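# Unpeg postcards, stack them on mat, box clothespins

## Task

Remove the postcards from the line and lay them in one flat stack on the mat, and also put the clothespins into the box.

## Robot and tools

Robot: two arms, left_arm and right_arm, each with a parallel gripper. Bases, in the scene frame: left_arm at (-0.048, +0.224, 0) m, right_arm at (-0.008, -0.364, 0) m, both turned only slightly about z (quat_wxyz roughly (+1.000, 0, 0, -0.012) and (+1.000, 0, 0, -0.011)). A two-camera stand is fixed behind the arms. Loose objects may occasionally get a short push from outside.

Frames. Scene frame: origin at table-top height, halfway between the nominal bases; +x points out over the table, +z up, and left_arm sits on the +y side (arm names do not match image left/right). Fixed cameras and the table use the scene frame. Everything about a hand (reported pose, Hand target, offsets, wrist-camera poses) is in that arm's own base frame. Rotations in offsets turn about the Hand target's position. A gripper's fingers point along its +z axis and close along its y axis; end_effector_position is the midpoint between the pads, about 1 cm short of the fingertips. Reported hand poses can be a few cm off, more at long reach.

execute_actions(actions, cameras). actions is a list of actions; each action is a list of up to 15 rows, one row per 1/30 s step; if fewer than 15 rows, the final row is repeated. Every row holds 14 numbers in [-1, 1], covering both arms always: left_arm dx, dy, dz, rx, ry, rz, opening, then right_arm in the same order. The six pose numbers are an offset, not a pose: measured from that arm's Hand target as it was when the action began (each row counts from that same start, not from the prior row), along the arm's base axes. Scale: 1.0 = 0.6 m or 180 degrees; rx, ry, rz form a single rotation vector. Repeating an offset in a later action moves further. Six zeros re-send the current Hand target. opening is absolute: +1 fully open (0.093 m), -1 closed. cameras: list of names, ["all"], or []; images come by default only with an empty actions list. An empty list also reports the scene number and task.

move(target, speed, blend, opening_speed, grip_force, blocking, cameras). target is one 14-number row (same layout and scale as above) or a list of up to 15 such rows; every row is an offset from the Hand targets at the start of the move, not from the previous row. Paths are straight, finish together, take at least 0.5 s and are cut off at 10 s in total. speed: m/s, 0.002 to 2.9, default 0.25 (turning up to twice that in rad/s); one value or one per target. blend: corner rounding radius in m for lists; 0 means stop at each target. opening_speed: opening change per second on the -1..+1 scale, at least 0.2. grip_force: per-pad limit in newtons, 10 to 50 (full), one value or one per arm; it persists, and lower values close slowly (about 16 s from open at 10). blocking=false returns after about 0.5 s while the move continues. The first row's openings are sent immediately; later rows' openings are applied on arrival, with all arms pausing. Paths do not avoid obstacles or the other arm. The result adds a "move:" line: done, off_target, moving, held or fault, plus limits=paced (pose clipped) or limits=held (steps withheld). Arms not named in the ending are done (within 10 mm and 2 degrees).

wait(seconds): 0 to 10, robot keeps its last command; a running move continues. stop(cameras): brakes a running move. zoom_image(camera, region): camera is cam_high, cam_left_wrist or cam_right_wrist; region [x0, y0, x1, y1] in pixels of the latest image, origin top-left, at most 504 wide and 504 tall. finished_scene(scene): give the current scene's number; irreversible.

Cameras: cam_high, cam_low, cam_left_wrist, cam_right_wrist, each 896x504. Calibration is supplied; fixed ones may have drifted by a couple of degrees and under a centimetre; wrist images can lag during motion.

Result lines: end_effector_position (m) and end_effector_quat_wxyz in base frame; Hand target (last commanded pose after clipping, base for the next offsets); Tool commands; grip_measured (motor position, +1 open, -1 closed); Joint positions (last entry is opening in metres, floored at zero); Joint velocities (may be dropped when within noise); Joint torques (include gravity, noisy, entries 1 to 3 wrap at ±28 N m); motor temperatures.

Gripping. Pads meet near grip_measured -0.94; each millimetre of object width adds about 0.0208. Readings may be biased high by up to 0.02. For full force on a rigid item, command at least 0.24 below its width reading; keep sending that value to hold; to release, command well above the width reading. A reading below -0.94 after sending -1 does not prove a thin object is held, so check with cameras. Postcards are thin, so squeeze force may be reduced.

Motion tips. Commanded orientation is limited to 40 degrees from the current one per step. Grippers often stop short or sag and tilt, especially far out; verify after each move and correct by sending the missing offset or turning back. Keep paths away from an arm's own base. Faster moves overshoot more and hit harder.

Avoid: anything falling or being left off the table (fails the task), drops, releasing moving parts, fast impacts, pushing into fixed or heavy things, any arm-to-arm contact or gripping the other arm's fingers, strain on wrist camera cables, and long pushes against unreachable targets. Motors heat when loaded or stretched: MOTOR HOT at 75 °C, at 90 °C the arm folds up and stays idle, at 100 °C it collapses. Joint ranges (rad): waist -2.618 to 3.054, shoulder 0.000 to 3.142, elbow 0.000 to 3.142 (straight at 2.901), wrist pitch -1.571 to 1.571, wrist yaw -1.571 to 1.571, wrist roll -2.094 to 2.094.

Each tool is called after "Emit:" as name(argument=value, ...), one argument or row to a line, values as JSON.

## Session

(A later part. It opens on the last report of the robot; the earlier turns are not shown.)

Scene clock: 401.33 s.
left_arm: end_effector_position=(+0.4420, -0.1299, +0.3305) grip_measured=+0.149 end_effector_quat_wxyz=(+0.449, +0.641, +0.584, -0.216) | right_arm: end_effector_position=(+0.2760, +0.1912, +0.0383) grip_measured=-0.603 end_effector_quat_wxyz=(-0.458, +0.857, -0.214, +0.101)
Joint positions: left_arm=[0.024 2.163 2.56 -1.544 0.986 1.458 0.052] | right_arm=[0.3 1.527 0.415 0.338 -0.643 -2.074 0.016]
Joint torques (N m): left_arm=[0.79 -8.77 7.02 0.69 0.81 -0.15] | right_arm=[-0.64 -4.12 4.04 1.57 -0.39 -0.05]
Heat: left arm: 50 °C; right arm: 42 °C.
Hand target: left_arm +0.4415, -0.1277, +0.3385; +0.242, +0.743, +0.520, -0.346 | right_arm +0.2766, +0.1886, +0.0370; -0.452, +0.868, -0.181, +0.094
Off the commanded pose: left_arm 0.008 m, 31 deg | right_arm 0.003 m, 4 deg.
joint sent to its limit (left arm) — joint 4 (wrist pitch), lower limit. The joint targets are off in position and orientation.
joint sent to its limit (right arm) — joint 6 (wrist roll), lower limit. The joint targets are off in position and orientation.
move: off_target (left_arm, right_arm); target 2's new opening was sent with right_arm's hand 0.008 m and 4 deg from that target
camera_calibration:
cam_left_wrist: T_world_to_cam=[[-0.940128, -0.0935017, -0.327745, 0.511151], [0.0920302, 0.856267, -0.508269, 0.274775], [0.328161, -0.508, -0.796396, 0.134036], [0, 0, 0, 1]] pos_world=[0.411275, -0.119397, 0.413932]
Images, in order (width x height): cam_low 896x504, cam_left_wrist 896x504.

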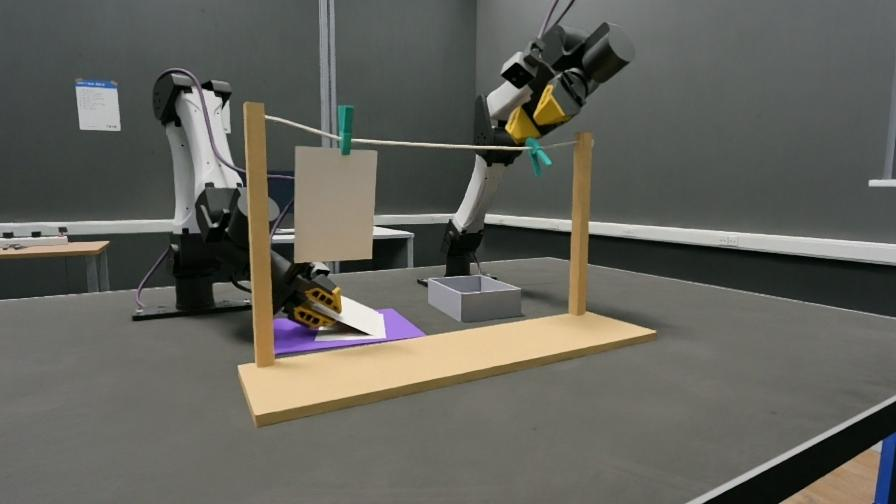

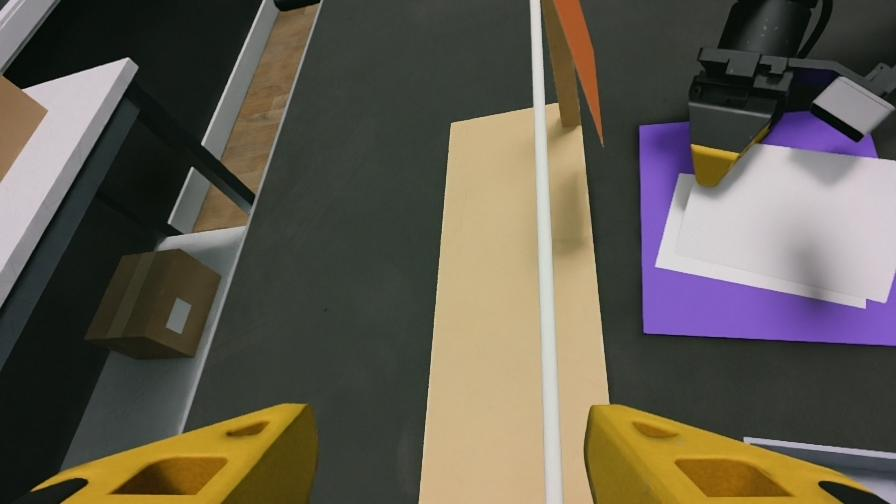

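Emit:
move(
  target=[
    [0,0.05,0.03,0,0,0,0.15,-0.05,-0.1,0.03,0,0,0,-0.6],
    [-0.2,0.15,0.03,0,0,0,0.15,-0.08,-0.2,0.12,0,0,0,0],
  ],
  speed=0.12,
  blend=[0.01,0],
  cameras=["all"],
)

Emit:
zoom_image(
  camera="cam_low",
  region=[500, 110, 580, 190],
)

Scene clock: 415.83 s.
left_arm: end_effector_position=(+0.3296, -0.0382, +0.3576) grip_measured=+0.149 end_effector_quat_wxyz=(+0.483, +0.605, +0.620, -0.128) | right_arm: end_effector_position=(+0.2339, +0.0643, +0.1078) grip_measured=-0.003 end_effector_quat_wxyz=(-0.507, +0.748, -0.370, +0.216)
Joint positions: left_arm=[0.329 1.611 1.931 -1.546 1.01 1.682 0.052] | right_arm=[-0.304 0.716 0.208 -0.17 -0.895 -2.074 0.045]
Joint torques (N m): left_arm=[0.5 -7.5 3.55 0.55 0.18 0.06] | right_arm=[0.36 -1.16 6.6 1.01 -0.48 -0.04]
Heat: left arm: 51 °C; right arm: 41 °C.
Hand target: left_arm +0.3215, -0.0377, +0.3565; +0.260, +0.737, +0.528, -0.332 | right_arm +0.2286, +0.0686, +0.1090; -0.452, +0.868, -0.181, +0.094
Off the commanded pose: left_arm 0.008 m, 42 deg; orientation clipped | right_arm 0.007 m, 30 deg.
joint sent to its limit (left arm) — joint 4 (wrist pitch), lower limit. The joint targets are off in position and orientation.
joint sent to its limit (right arm) — joint 6 (wrist roll), lower limit. The joint targets are off in position and orientation.
move: off_target (left_arm, right_arm); target 2's new opening was sent with right_arm's hand 0.008 m and 30 deg from that target; limits=paced
camera_calibration:
cam_left_wrist: T_world_to_cam=[[-0.869358, -0.244067, -0.429707, 0.430344], [-0.016956, 0.88375, -0.467652, 0.242794], [0.493892, -0.399271, -0.772433, 0.180046], [0, 0, 0, 1]] pos_world=[0.289316, -0.0376494, 0.437538]
cam_right_wrist: T_world_to_cam=[[0.343622, 0.224925, 0.911774, -0.192706], [0.296981, -0.947094, 0.121714, 0.0189427], [0.890913, 0.228956, -0.392241, -0.0967425], [0, 0, 0, 1]] pos_world=[0.146782, 0.0834347, 0.135452]

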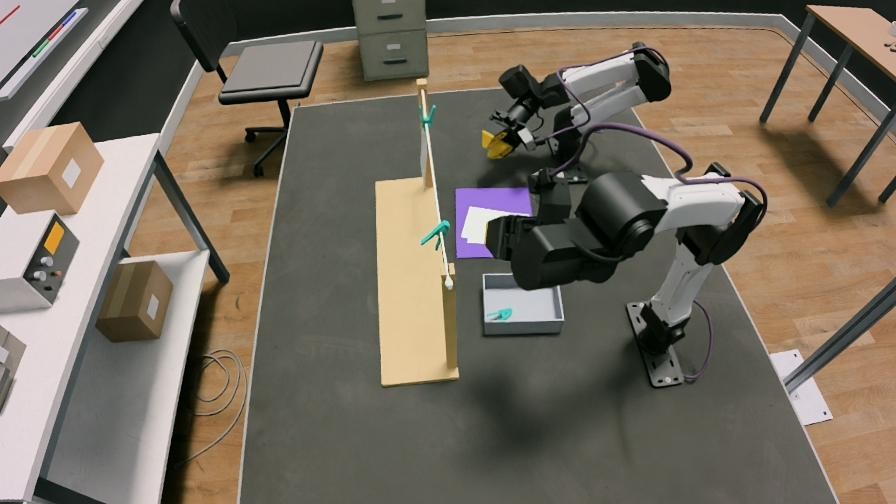

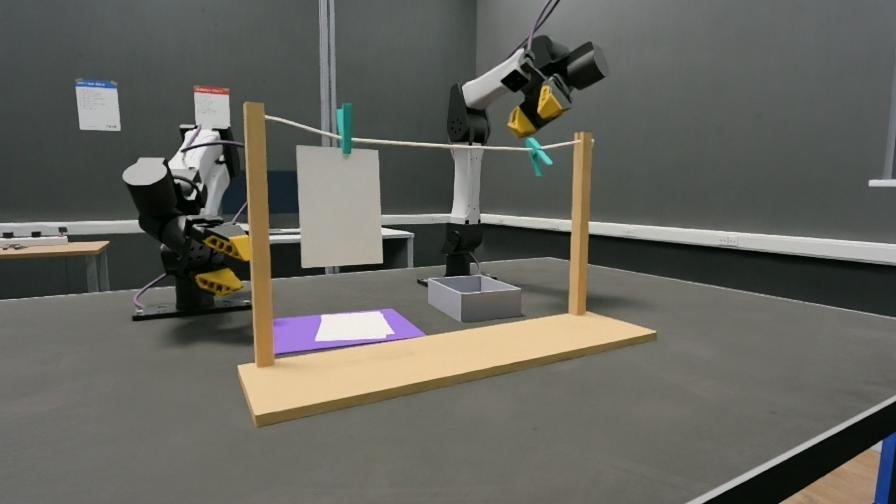

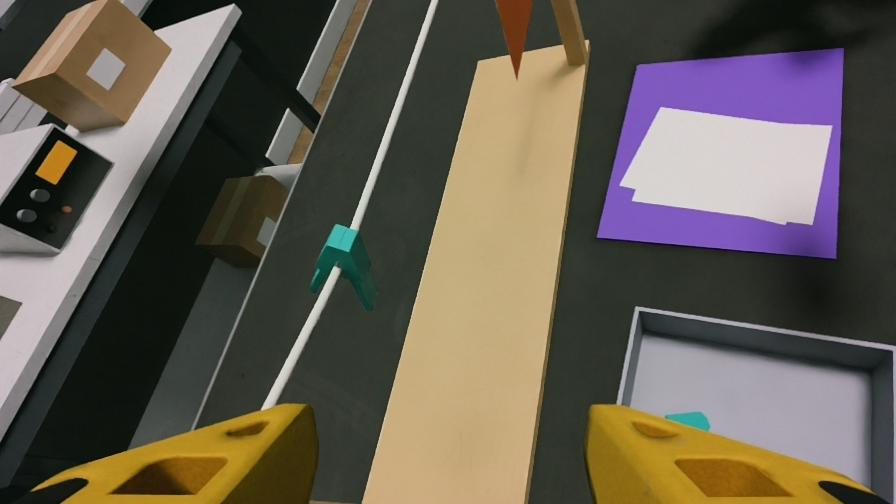

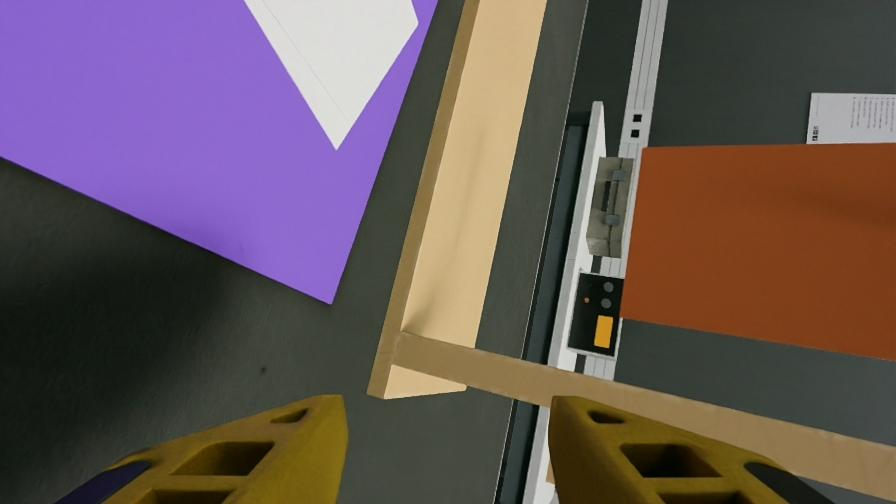

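Scaled by 6.300.

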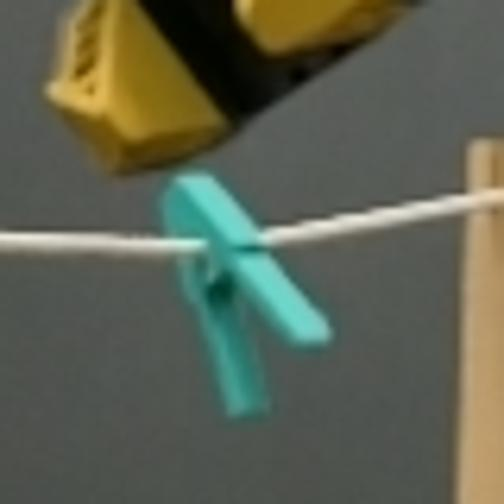

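Emit:
move(
  target=[
    [-0.1,-0.137,-0.06,-0.215,-0.142,0.567,0.3,0,0,0,0,0,0,0],
    [0.064,-0.134,-0.186,-0.215,-0.142,0.567,0.3,0,0,0,0,0,0,0],
  ],
  speed=0.2,
  cameras=["cam_low","cam_left_wrist"],
)

Scene clock: 424.37 s.
left_arm: end_effector_position=(+0.3599, -0.1166, +0.2405) grip_measured=+0.299 end_effector_quat_wxyz=(+0.693, +0.002, +0.720, +0.014) | right_arm: end_effector_position=(+0.2334, +0.0644, +0.1071) grip_measured=-0.003 end_effector_quat_wxyz=(-0.507, +0.748, -0.372, +0.214)
Joint positions: left_arm=[-0.558 1.201 0.512 0.643 -0.574 -0.002 0.06] | right_arm=[-0.304 0.716 0.208 -0.174 -0.895 -2.074 0.045]
Joint torques (N m): left_arm=[0.85 -2.76 4.25 2.45 0.13 0.01] | right_arm=[0.47 -1.33 6.69 1.01 -0.44 -0.04]
Motor temperatures (°C): left_arm=[29 49 38 33 28 25 28] | right_arm=[29 37 40 40 26 27 28]
Heat: left arm: 49 °C; right arm: 40 °C.
Hand target: left_arm +0.3599, -0.1181, +0.2449; +0.707, +0.001, +0.707, -0.001 | right_arm +0.2286, +0.0686, +0.1090; -0.452, +0.868, -0.181, +0.094
Off the commanded pose: left_arm 0.005 m, 3 deg | right_arm 0.007 m, 30 deg.
joint sent to its limit (right arm) — joint 6 (wrist roll), lower limit. The joint targets are off in position and orientation.
move: off_target (left_arm, right_arm)
camera_calibration:
cam_left_wrist: T_world_to_cam=[[0.0264671, -0.999411, -0.0218395, -0.121299], [-0.464718, 0.00704176, -0.885431, 0.417225], [0.885063, 0.033584, -0.464258, -0.121023], [0, 0, 0, 1]] pos_world=[0.304216, -0.120101, 0.310589]
Images, in order (width x height): cam_low 896x504, cam_left_wrist 896x504.

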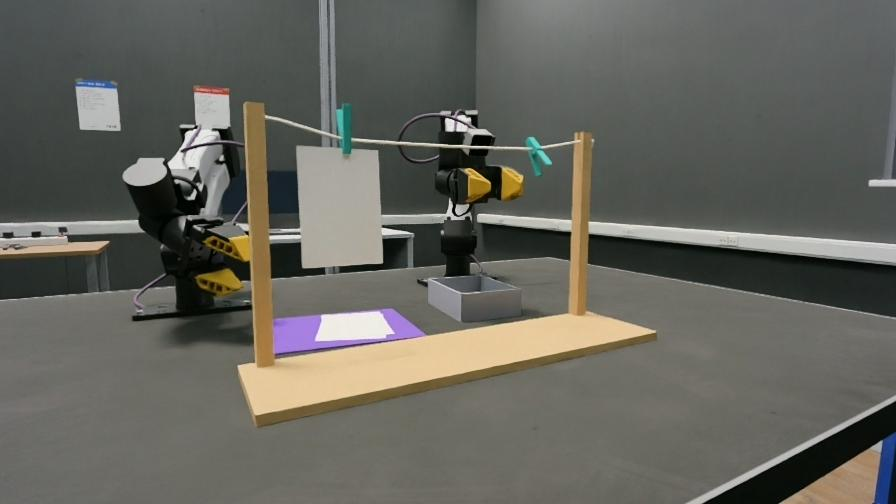

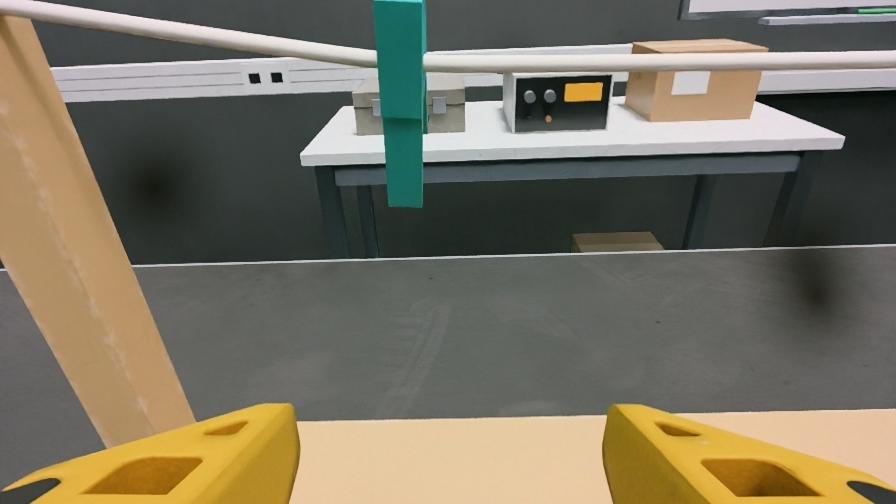

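Emit:
move(
  target=[
    [0.0,0.025,0.04,0,0,0,0.3,0,0,0,0,0,0,0],
    [0.133,0.025,0.04,0,0,0,0.3,0,0,0,0,0,0,0],
  ],
  speed=0.12,
  cameras=["cam_low","cam_left_wrist"],
)

Emit:
zoom_image(
  camera="cam_low",
  region=[480, 80, 600, 200],
)

Scene clock: 428.23 s.
left_arm: end_effector_position=(+0.4322, -0.0960, +0.2437) grip_measured=+0.299 end_effector_quat_wxyz=(+0.683, +0.000, +0.731, +0.017) | right_arm: end_effector_position=(+0.2334, +0.0644, +0.1071) grip_measured=-0.003 end_effector_quat_wxyz=(-0.507, +0.748, -0.372, +0.214)
Joint positions: left_arm=[-0.363 1.434 0.723 0.639 -0.387 -0.002 0.06] | right_arm=[-0.304 0.716 0.208 -0.174 -0.895 -2.074 0.045]
Joint torques (N m): left_arm=[0.64 -4.49 9.07 2.28 0.15 0.02] | right_arm=[0.51 -1.35 6.69 1.01 -0.45 -0.05]
Heat: left arm: 48 °C; right arm: 40 °C.
Hand target: left_arm +0.4397, -0.1031, +0.2689; +0.707, +0.001, +0.707, -0.001 | right_arm +0.2286, +0.0686, +0.1090; -0.452, +0.868, -0.181, +0.094
Off the commanded pose: left_arm 0.027 m, 4 deg | right_arm 0.007 m, 30 deg.
joint sent to its limit (right arm) — joint 6 (wrist roll), lower limit. The joint targets are off in position and orientation.
move: off_target (left_arm, right_arm)
camera_calibration:
cam_left_wrist: T_world_to_cam=[[0.0337872, -0.999117, -0.0249744, -0.104911], [-0.490645, 0.00518839, -0.871344, 0.461162], [0.870704, 0.0416938, -0.490037, -0.170948], [0, 0, 0, 1]] pos_world=[0.378657, -0.100083, 0.31544]
Images, in order (width x height): cam_low 896x504, cam_left_wrist 896x504.

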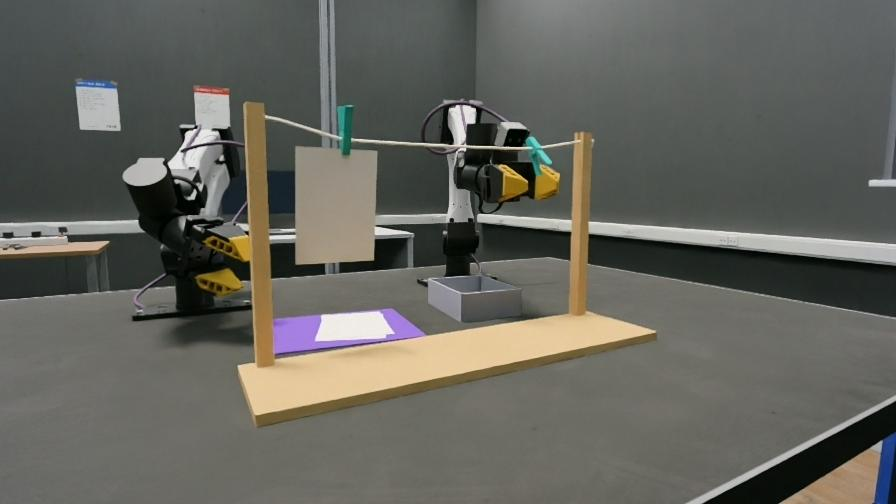

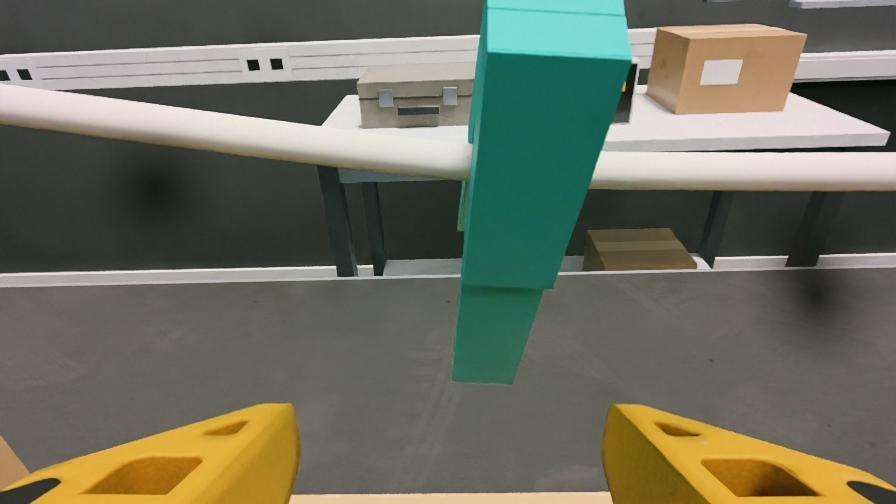

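Scaled by 4.200.

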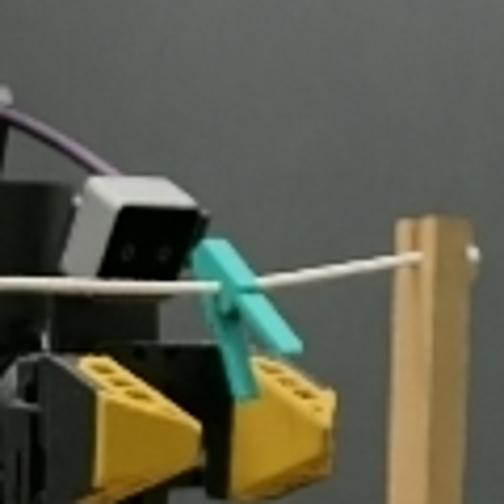

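Emit:
move(
  target=[
    [0.005,-0.009,0.05,0,0,0,0.3,0,0,0,0,0,0,0],
    [0.005,-0.009,0.05,0,0,0,-1,0,0,0,0,0,0,0],
  ],
  speed=0.1,
  opening_speed=1.5,
  cameras=["cam_low","cam_left_wrist"],
)

Emit:
zoom_image(
  camera="cam_low",
  region=[480, 80, 600, 200],
)

Scene clock: 434.40 s.
left_arm: end_effector_position=(+0.4418, -0.1048, +0.2850) grip_measured=-0.921 end_effector_quat_wxyz=(+0.707, -0.006, +0.707, +0.004) | right_arm: end_effector_position=(+0.2334, +0.0644, +0.1071) grip_measured=-0.003 end_effector_quat_wxyz=(-0.507, +0.748, -0.372, +0.214)
Joint positions: left_arm=[-0.373 1.434 0.828 0.607 -0.387 -0.002 0.001] | right_arm=[-0.304 0.716 0.208 -0.174 -0.895 -2.074 0.045]
Joint torques (N m): left_arm=[-0.5 -6.98 9.17 1.35 0.01 0] | right_arm=[0.5 -1.32 6.69 1.01 -0.44 -0.04]
Heat: left arm: 47 °C; right arm: 40 °C.
Hand target: left_arm +0.4427, -0.1085, +0.2989; +0.707, +0.001, +0.707, -0.001 | right_arm +0.2286, +0.0686, +0.1090; -0.452, +0.868, -0.181, +0.094
Off the commanded pose: left_arm 0.014 m, 1 deg | right_arm 0.007 m, 30 deg.
joint sent to its limit (right arm) — joint 6 (wrist roll), lower limit. The joint targets are off in position and orientation.
move: off_target (left_arm, right_arm); target 2's new opening was sent with left_arm's hand 0.016 m and 2 deg from that target
camera_calibration:
cam_left_wrist: T_world_to_cam=[[0.023775, -0.999711, 0.00344078, -0.116757], [-0.429745, -0.0133276, -0.902852, 0.481939], [0.902637, 0.0199867, -0.429938, -0.192226], [0, 0, 0, 1]] pos_world=[0.383398, -0.106459, 0.352876]
Images, in order (width x height): cam_low 896x504, cam_left_wrist 896x504.

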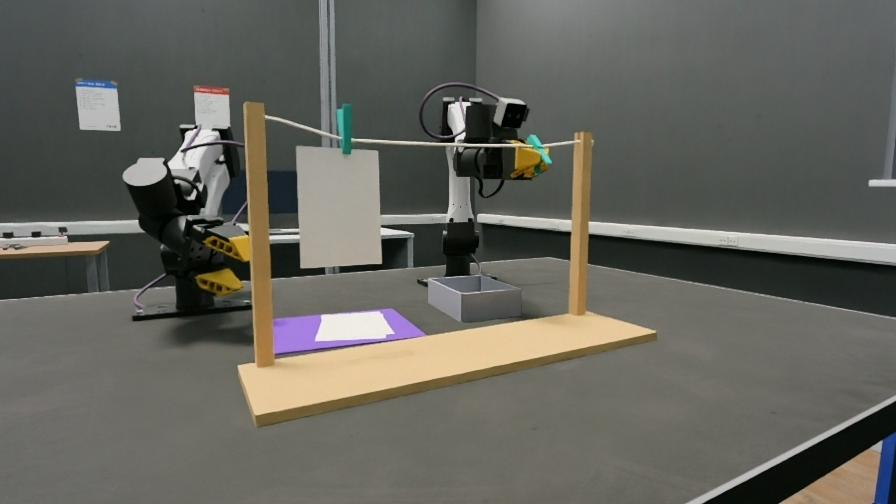

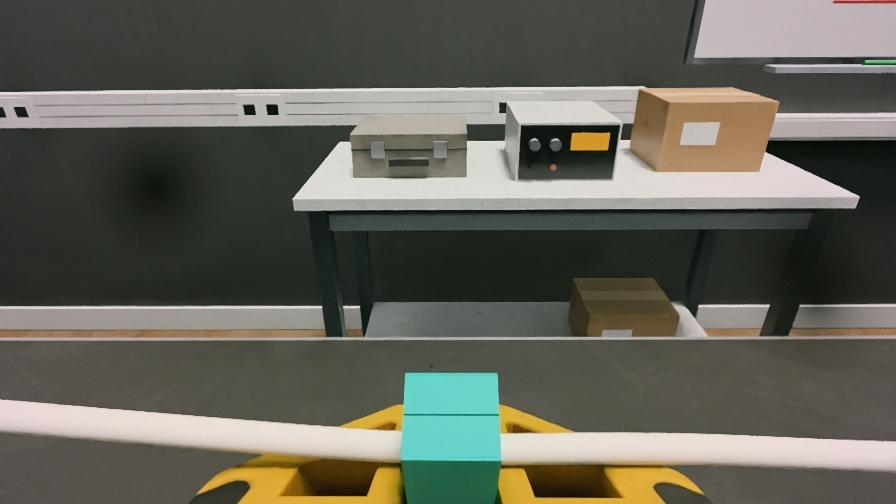

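Scaled by 4.200.

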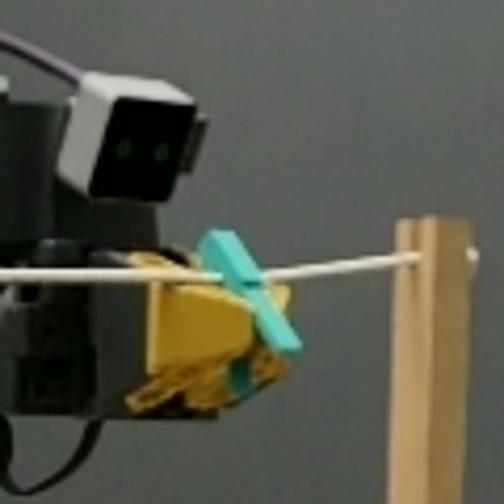

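Emit:
move(
  target=[
    [0,0,0,0,0,0,0,0,0,0,0,0,0,0],
    [-0.033,0,0,0,0,0,0,0,0,0,0,0,0,0],
    [-0.033,0,0,0,0,0,-1,0,0,0,0,0,0,0],
  ],
  speed=0.1,
  opening_speed=1.5,
  cameras=["cam_low","cam_left_wrist"],
)

Emit:
zoom_image(
  camera="cam_low",
  region=[480, 80, 600, 200],
)

Scene clock: 440.43 s.
left_arm: end_effector_position=(+0.4297, -0.1061, +0.3074) grip_measured=-0.887 end_effector_quat_wxyz=(+0.722, -0.008, +0.692, -0.006) | right_arm: end_effector_position=(+0.2334, +0.0644, +0.1071) grip_measured=-0.003 end_effector_quat_wxyz=(-0.507, +0.748, -0.372, +0.214)
Joint positions: left_arm=[-0.387 1.371 0.828 0.588 -0.39 -0.002 0.003] | right_arm=[-0.304 0.716 0.208 -0.174 -0.895 -2.074 0.045]
Joint torques (N m): left_arm=[-0.42 -7.46 5 1.33 -0.15 0] | right_arm=[0.49 -1.35 6.69 1.01 -0.44 -0.04]
Heat: left arm: 47 °C; right arm: 40 °C.
Hand target: left_arm +0.4229, -0.1085, +0.2989; +0.707, +0.001, +0.707, -0.001 | right_arm +0.2286, +0.0686, +0.1090; -0.452, +0.868, -0.181, +0.094
Off the commanded pose: left_arm 0.011 m, 3 deg | right_arm 0.007 m, 30 deg.
joint sent to its limit (right arm) — joint 6 (wrist roll), lower limit. The joint targets are off in position and orientation.
move: off_target (left_arm, right_arm); target 3's new opening was sent with left_arm's hand 0.011 m and 3 deg from that target
camera_calibration:
cam_left_wrist: T_world_to_cam=[[0.0124936, -0.999706, 0.0207735, -0.118332], [-0.392293, -0.02401, -0.919527, 0.484941], [0.919756, 0.00333895, -0.392477, -0.192394], [0, 0, 0, 1]] pos_world=[0.368673, -0.106012, 0.372864]
Images, in order (width x height): cam_low 896x504, cam_left_wrist 896x504.

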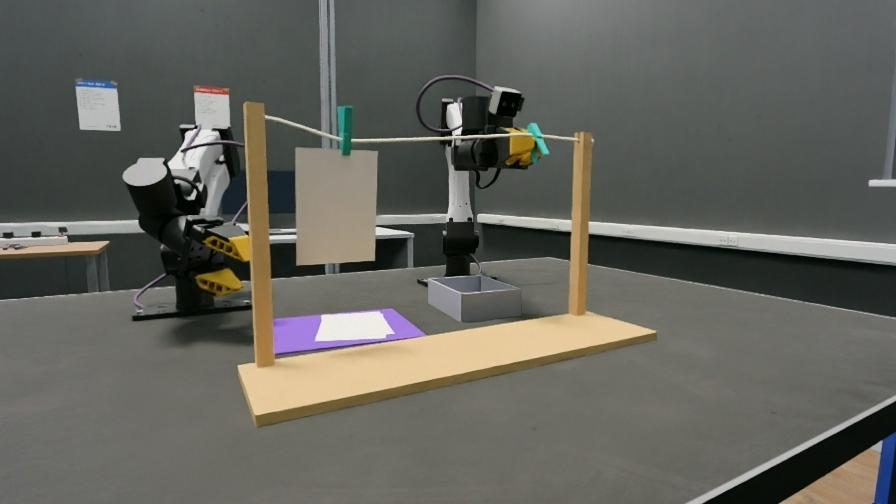

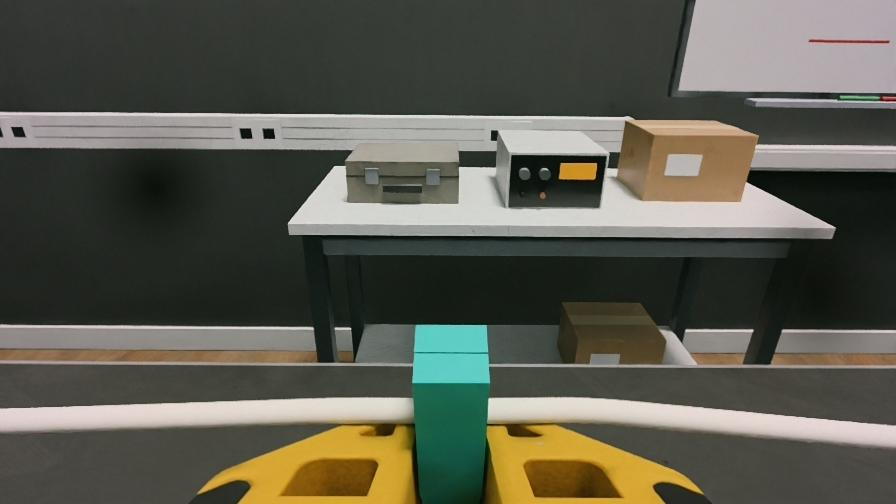

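Scaled by 4.200.

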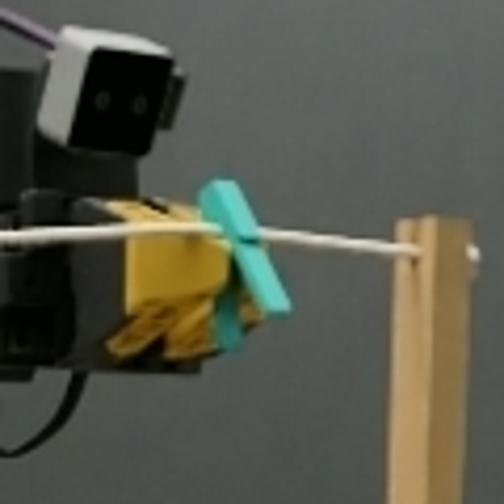

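Emit:
move(
  target=[-0.01,0,-0.11,0,0,0,-1,0,0,0,0,0,0,0],
  speed=0.08,
  cameras=["cam_low","cam_left_wrist"],
)

Emit:
zoom_image(
  camera="cam_low",
  region=[480, 80, 600, 200],
)

Scene clock: 443.17 s.
left_arm: end_effector_position=(+0.4164, -0.1047, +0.2725) grip_measured=-0.890 end_effector_quat_wxyz=(+0.745, -0.013, +0.667, -0.019) | right_arm: end_effector_position=(+0.2334, +0.0644, +0.1071) grip_measured=-0.003 end_effector_quat_wxyz=(-0.507, +0.748, -0.372, +0.214)
Joint positions: left_arm=[-0.395 1.417 0.64 0.897 -0.387 0 0.002] | right_arm=[-0.304 0.716 0.208 -0.174 -0.895 -2.074 0.045]
Joint torques (N m): left_arm=[-0.59 -2.84 2.73 1.24 -0.19 0.03] | right_arm=[0.49 -1.33 6.71 1.02 -0.44 -0.04]
Heat: left arm: 47 °C; right arm: 40 °C.
Hand target: left_arm +0.4169, -0.1085, +0.2329; +0.707, +0.001, +0.707, -0.001 | right_arm +0.2286, +0.0686, +0.1090; -0.452, +0.868, -0.181, +0.094
Off the commanded pose: left_arm 0.040 m, 7 deg | right_arm 0.007 m, 30 deg.
joint sent to its limit (right arm) — joint 6 (wrist roll), lower limit. The joint targets are off in position and orientation.
move: off_target (left_arm, right_arm)
camera_calibration:
cam_left_wrist: T_world_to_cam=[[-0.000449822, -0.998871, 0.0474972, -0.117855], [-0.329196, -0.0447019, -0.943203, 0.425642], [0.944261, -0.0160602, -0.328805, -0.223379], [0, 0, 0, 1]] pos_world=[0.350995, -0.102283, 0.333617]
Images, in order (width x height): cam_low 896x504, cam_left_wrist 896x504.

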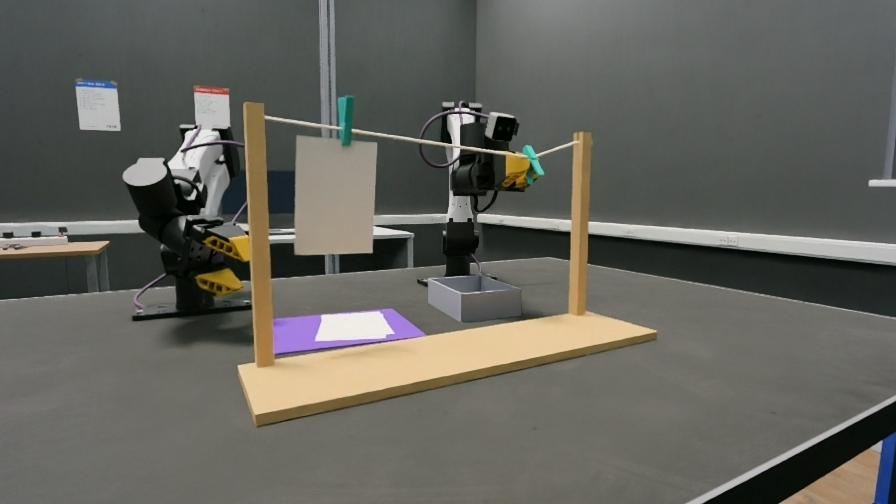

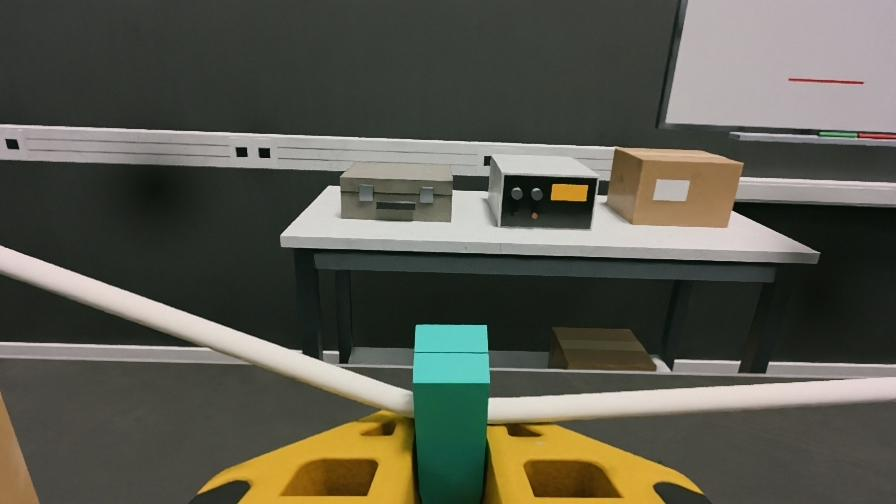

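Scaled by 4.200.

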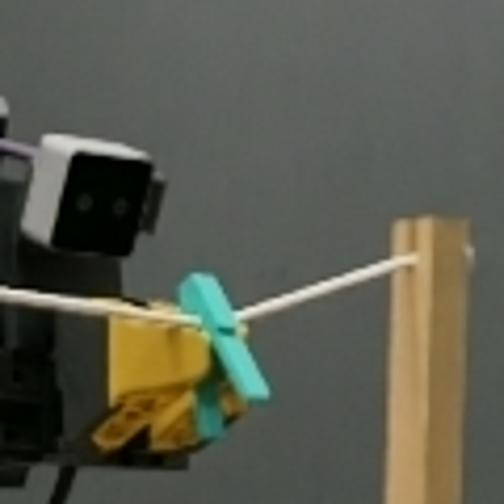

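Emit:
move(
  target=[
    [0.01,0,0.09,0,0,0,-1,0,0,0,0,0,0,0],
    [0.01,0,0.09,0,0,0,0.2,0,0,0,0,0,0,0],
    [-0.19,0,0.09,0,0,0,1,0,0,0,0,0,0,0],
    [-0.19,0.0,0.0,0.478,-0.174,0.174,1,0,0,0,0,0,0,0],
    [-0.1,0.005,0.0,0.478,-0.174,0.174,1,0,0,0,0,0,0,0],
  ],
  speed=[0.08,0.1,0.15,0.25,0.15],
  opening_speed=2,
  cameras=["cam_low","cam_left_wrist","cam_high"],
)

Emit:
zoom_image(
  camera="cam_low",
  region=[460, 100, 620, 240],
)

Scene clock: 459.10 s.
left_arm: end_effector_position=(+0.3104, -0.1092, +0.2133) grip_measured=+1.000 end_effector_quat_wxyz=(+0.548, +0.474, +0.414, +0.551) | right_arm: end_effector_position=(+0.2334, +0.0644, +0.1071) grip_measured=-0.003 end_effector_quat_wxyz=(-0.507, +0.748, -0.372, +0.214)
Joint positions: left_arm=[-0.594 1.368 0.133 1.476 -0.518 1.762 0.093] | right_arm=[-0.304 0.716 0.208 -0.174 -0.895 -2.074 0.045]
Joint torques (N m): left_arm=[0.77 -2.97 3.28 2.79 0.28 -0.01] | right_arm=[0.49 -1.32 6.68 1.01 -0.45 -0.05]
Heat: left arm: 45 °C; right arm: 39 °C.
Hand target: left_arm +0.3035, -0.1082, +0.2332; +0.582, +0.442, +0.395, +0.557 (not the last commanded pose) | right_arm +0.2286, +0.0686, +0.1090; -0.452, +0.868, -0.181, +0.094
Off the commanded pose: left_arm 0.051 m, 28 deg | right_arm 0.007 m, 30 deg.
joint sent to its limit (left arm) — joint 4 (wrist pitch), upper limit.
joint sent to its limit (right arm) — joint 6 (wrist roll), lower limit. The joint targets are off in position and orientation.
move: off_target (left_arm, right_arm; path cut at 10 s); path passed 4 of 5 targets; target 2's new opening was sent with left_arm's hand 0.012 m and 1 deg from that target; target 3's new opening was sent with left_arm's hand 0.016 m and 3 deg from that target
camera_calibration:
cam_left_wrist: T_world_to_cam=[[0.221197, 0.0546462, -0.973697, 0.144509], [-0.374522, 0.926628, -0.0330766, 0.260714], [0.900447, 0.371988, 0.225434, -0.204983], [0, 0, 0, 1]] pos_world=[0.250254, -0.17323, 0.195542]
Images, in order (width x height): cam_high 896x504, cam_low 896x504, cam_left_wrist 896x504.

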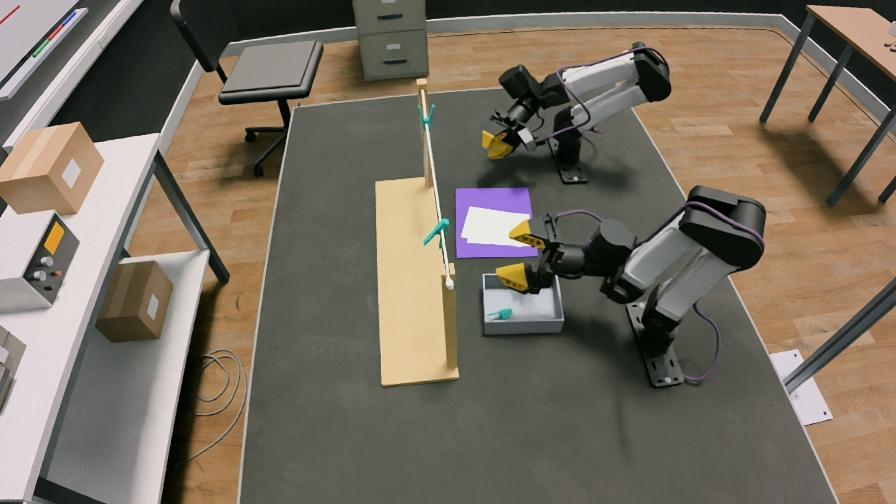

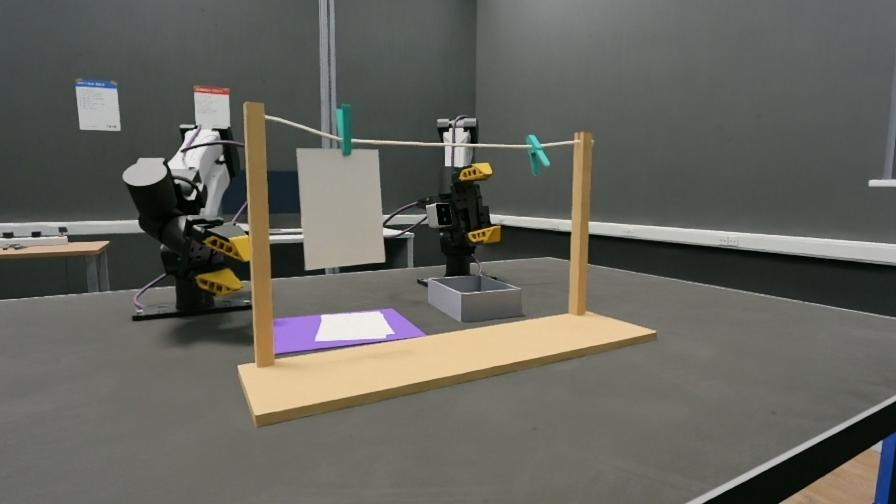

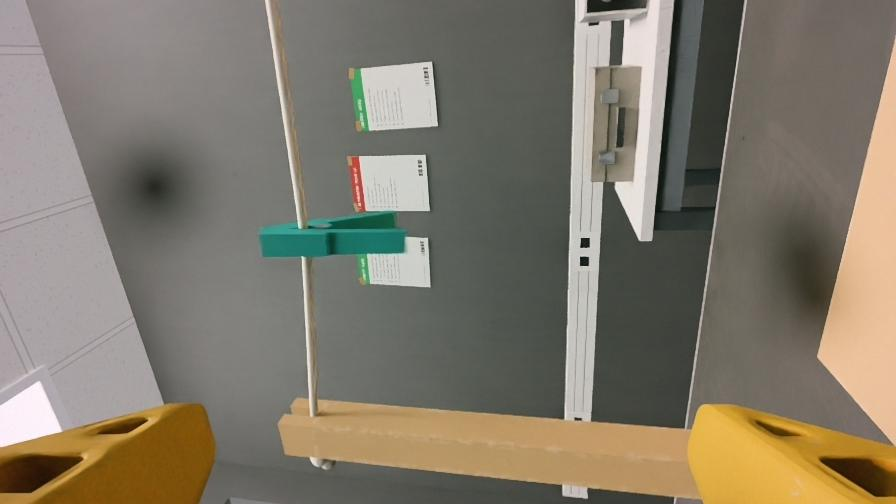

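Scaled by 3.150.

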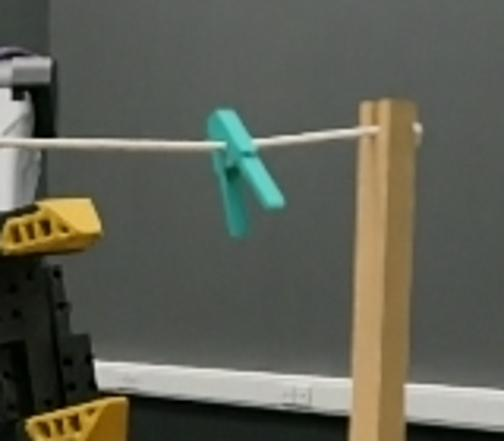

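Emit:
move(
  target=[0.03,0.005,0.135,-0.009,0.041,0.022,1,0,0,0,0,0,0,0],
  speed=0.15,
  cameras=["cam_low","cam_left_wrist"],
)

Scene clock: 466.03 s.
left_arm: end_effector_position=(+0.3211, -0.1061, +0.2997) grip_measured=+1.000 end_effector_quat_wxyz=(+0.535, +0.464, +0.447, +0.547) | right_arm: end_effector_position=(+0.2334, +0.0644, +0.1071) grip_measured=-0.003 end_effector_quat_wxyz=(-0.507, +0.748, -0.372, +0.214)
Joint positions: left_arm=[-0.594 0.989 0.434 0.76 -0.577 1.713 0.093] | right_arm=[-0.304 0.716 0.208 -0.174 -0.895 -2.074 0.045]
Joint torques (N m): left_arm=[0.32 -3.32 9.31 1.23 -0.12 -0.32] | right_arm=[0.47 -1.33 6.69 1.01 -0.44 -0.05]
Motor temperatures (°C): left_arm=[29 44 39 39 28 25 28] | right_arm=[29 34 39 39 26 27 28]
Heat: left arm: 44 °C; right arm: 39 °C.
Hand target: left_arm +0.3215, -0.1052, +0.3142; +0.542, +0.455, +0.455, +0.541 | right_arm +0.2286, +0.0686, +0.1090; -0.452, +0.868, -0.181, +0.094
Off the commanded pose: left_arm 0.015 m, 2 deg | right_arm 0.007 m, 30 deg.
joint sent to its limit (right arm) — joint 6 (wrist roll), lower limit. The joint targets are off in position and orientation.
move: off_target (left_arm, right_arm)
camera_calibration:
cam_left_wrist: T_world_to_cam=[[0.180406, 0.0268262, -0.983226, 0.239071], [-0.421214, 0.905436, -0.0525821, 0.28327], [0.888838, 0.423635, 0.174645, -0.210884], [0, 0, 0, 1]] pos_world=[0.26363, -0.173558, 0.286786]
Images, in order (width x height): cam_low 896x504, cam_left_wrist 896x504.

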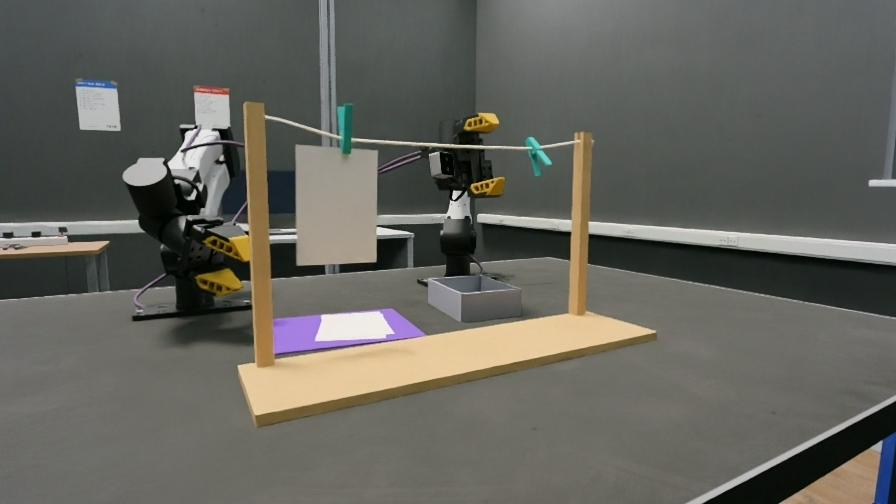

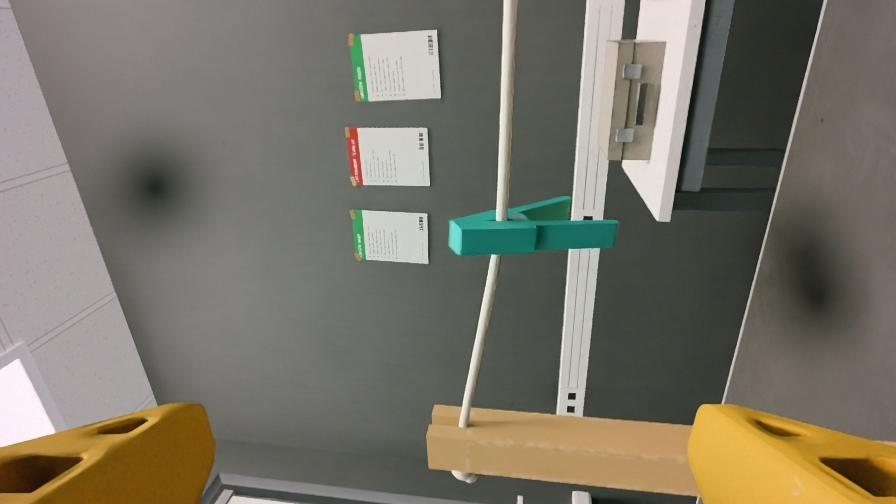

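Emit:
move(
  target=[
    [0.02,0,-0.038,0,0,0,1,0,0,0,0,0,0,0],
    [0.23,0,-0.03,0,0,0,1,0,0,0,0,0,0,0],
  ],
  speed=0.12,
  cameras=["cam_low","cam_left_wrist"],
)

Emit:
zoom_image(
  camera="cam_low",
  region=[460, 100, 620, 240],
)

Scene clock: 470.57 s.
left_arm: end_effector_position=(+0.4544, -0.0977, +0.2667) grip_measured=+1.000 end_effector_quat_wxyz=(+0.499, +0.485, +0.473, +0.541) | right_arm: end_effector_position=(+0.2334, +0.0644, +0.1071) grip_measured=-0.003 end_effector_quat_wxyz=(-0.507, +0.748, -0.372, +0.214)
Joint positions: left_arm=[-0.343 1.552 0.765 0.875 -0.369 1.656 0.093] | right_arm=[-0.304 0.716 0.208 -0.174 -0.895 -2.074 0.045]
Joint torques (N m): left_arm=[0.55 -5.34 8.83 2.45 0.23 -0.27] | right_arm=[0.49 -1.33 6.71 1.01 -0.44 -0.04]
Heat: left arm: 44 °C; right arm: 39 °C.
Hand target: left_arm +0.4595, -0.1052, +0.2962; +0.542, +0.455, +0.455, +0.541 | right_arm +0.2286, +0.0686, +0.1090; -0.452, +0.868, -0.181, +0.094
Off the commanded pose: left_arm 0.031 m, 6 deg | right_arm 0.007 m, 30 deg.
joint sent to its limit (right arm) — joint 6 (wrist roll), lower limit. The joint targets are off in position and orientation.
move: off_target (left_arm, right_arm)
camera_calibration:
cam_left_wrist: T_world_to_cam=[[0.0906229, 0.0548604, -0.994373, 0.228786], [-0.457029, 0.889421, 0.00741834, 0.328814], [0.884823, 0.453785, 0.105675, -0.303952], [0, 0, 0, 1]] pos_world=[0.398488, -0.167076, 0.257179]
Images, in order (width x height): cam_low 896x504, cam_left_wrist 896x504.

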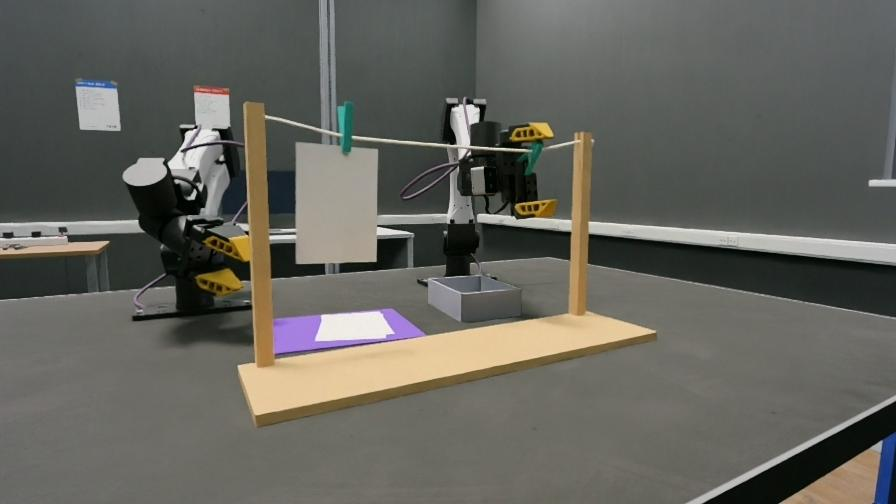

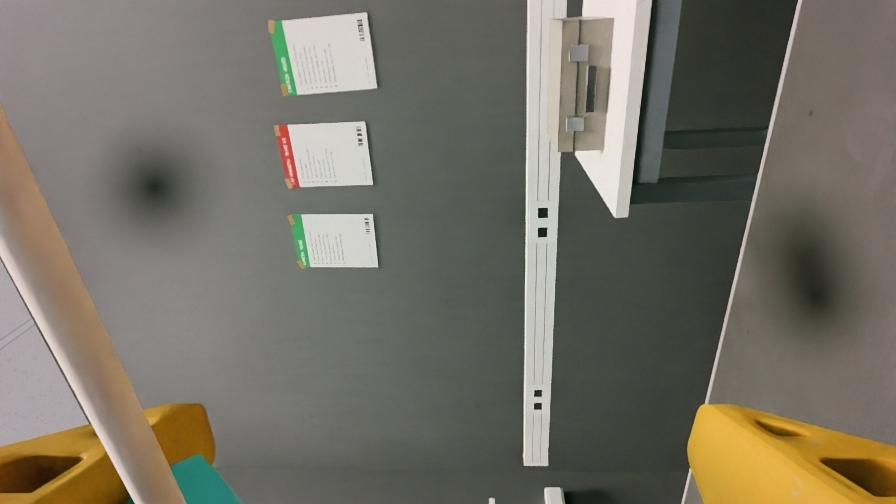

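Scaled by 3.150.

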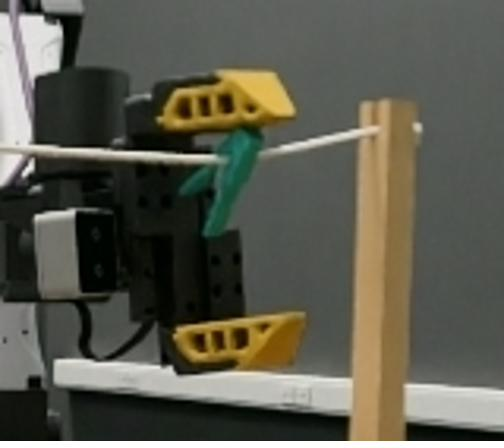

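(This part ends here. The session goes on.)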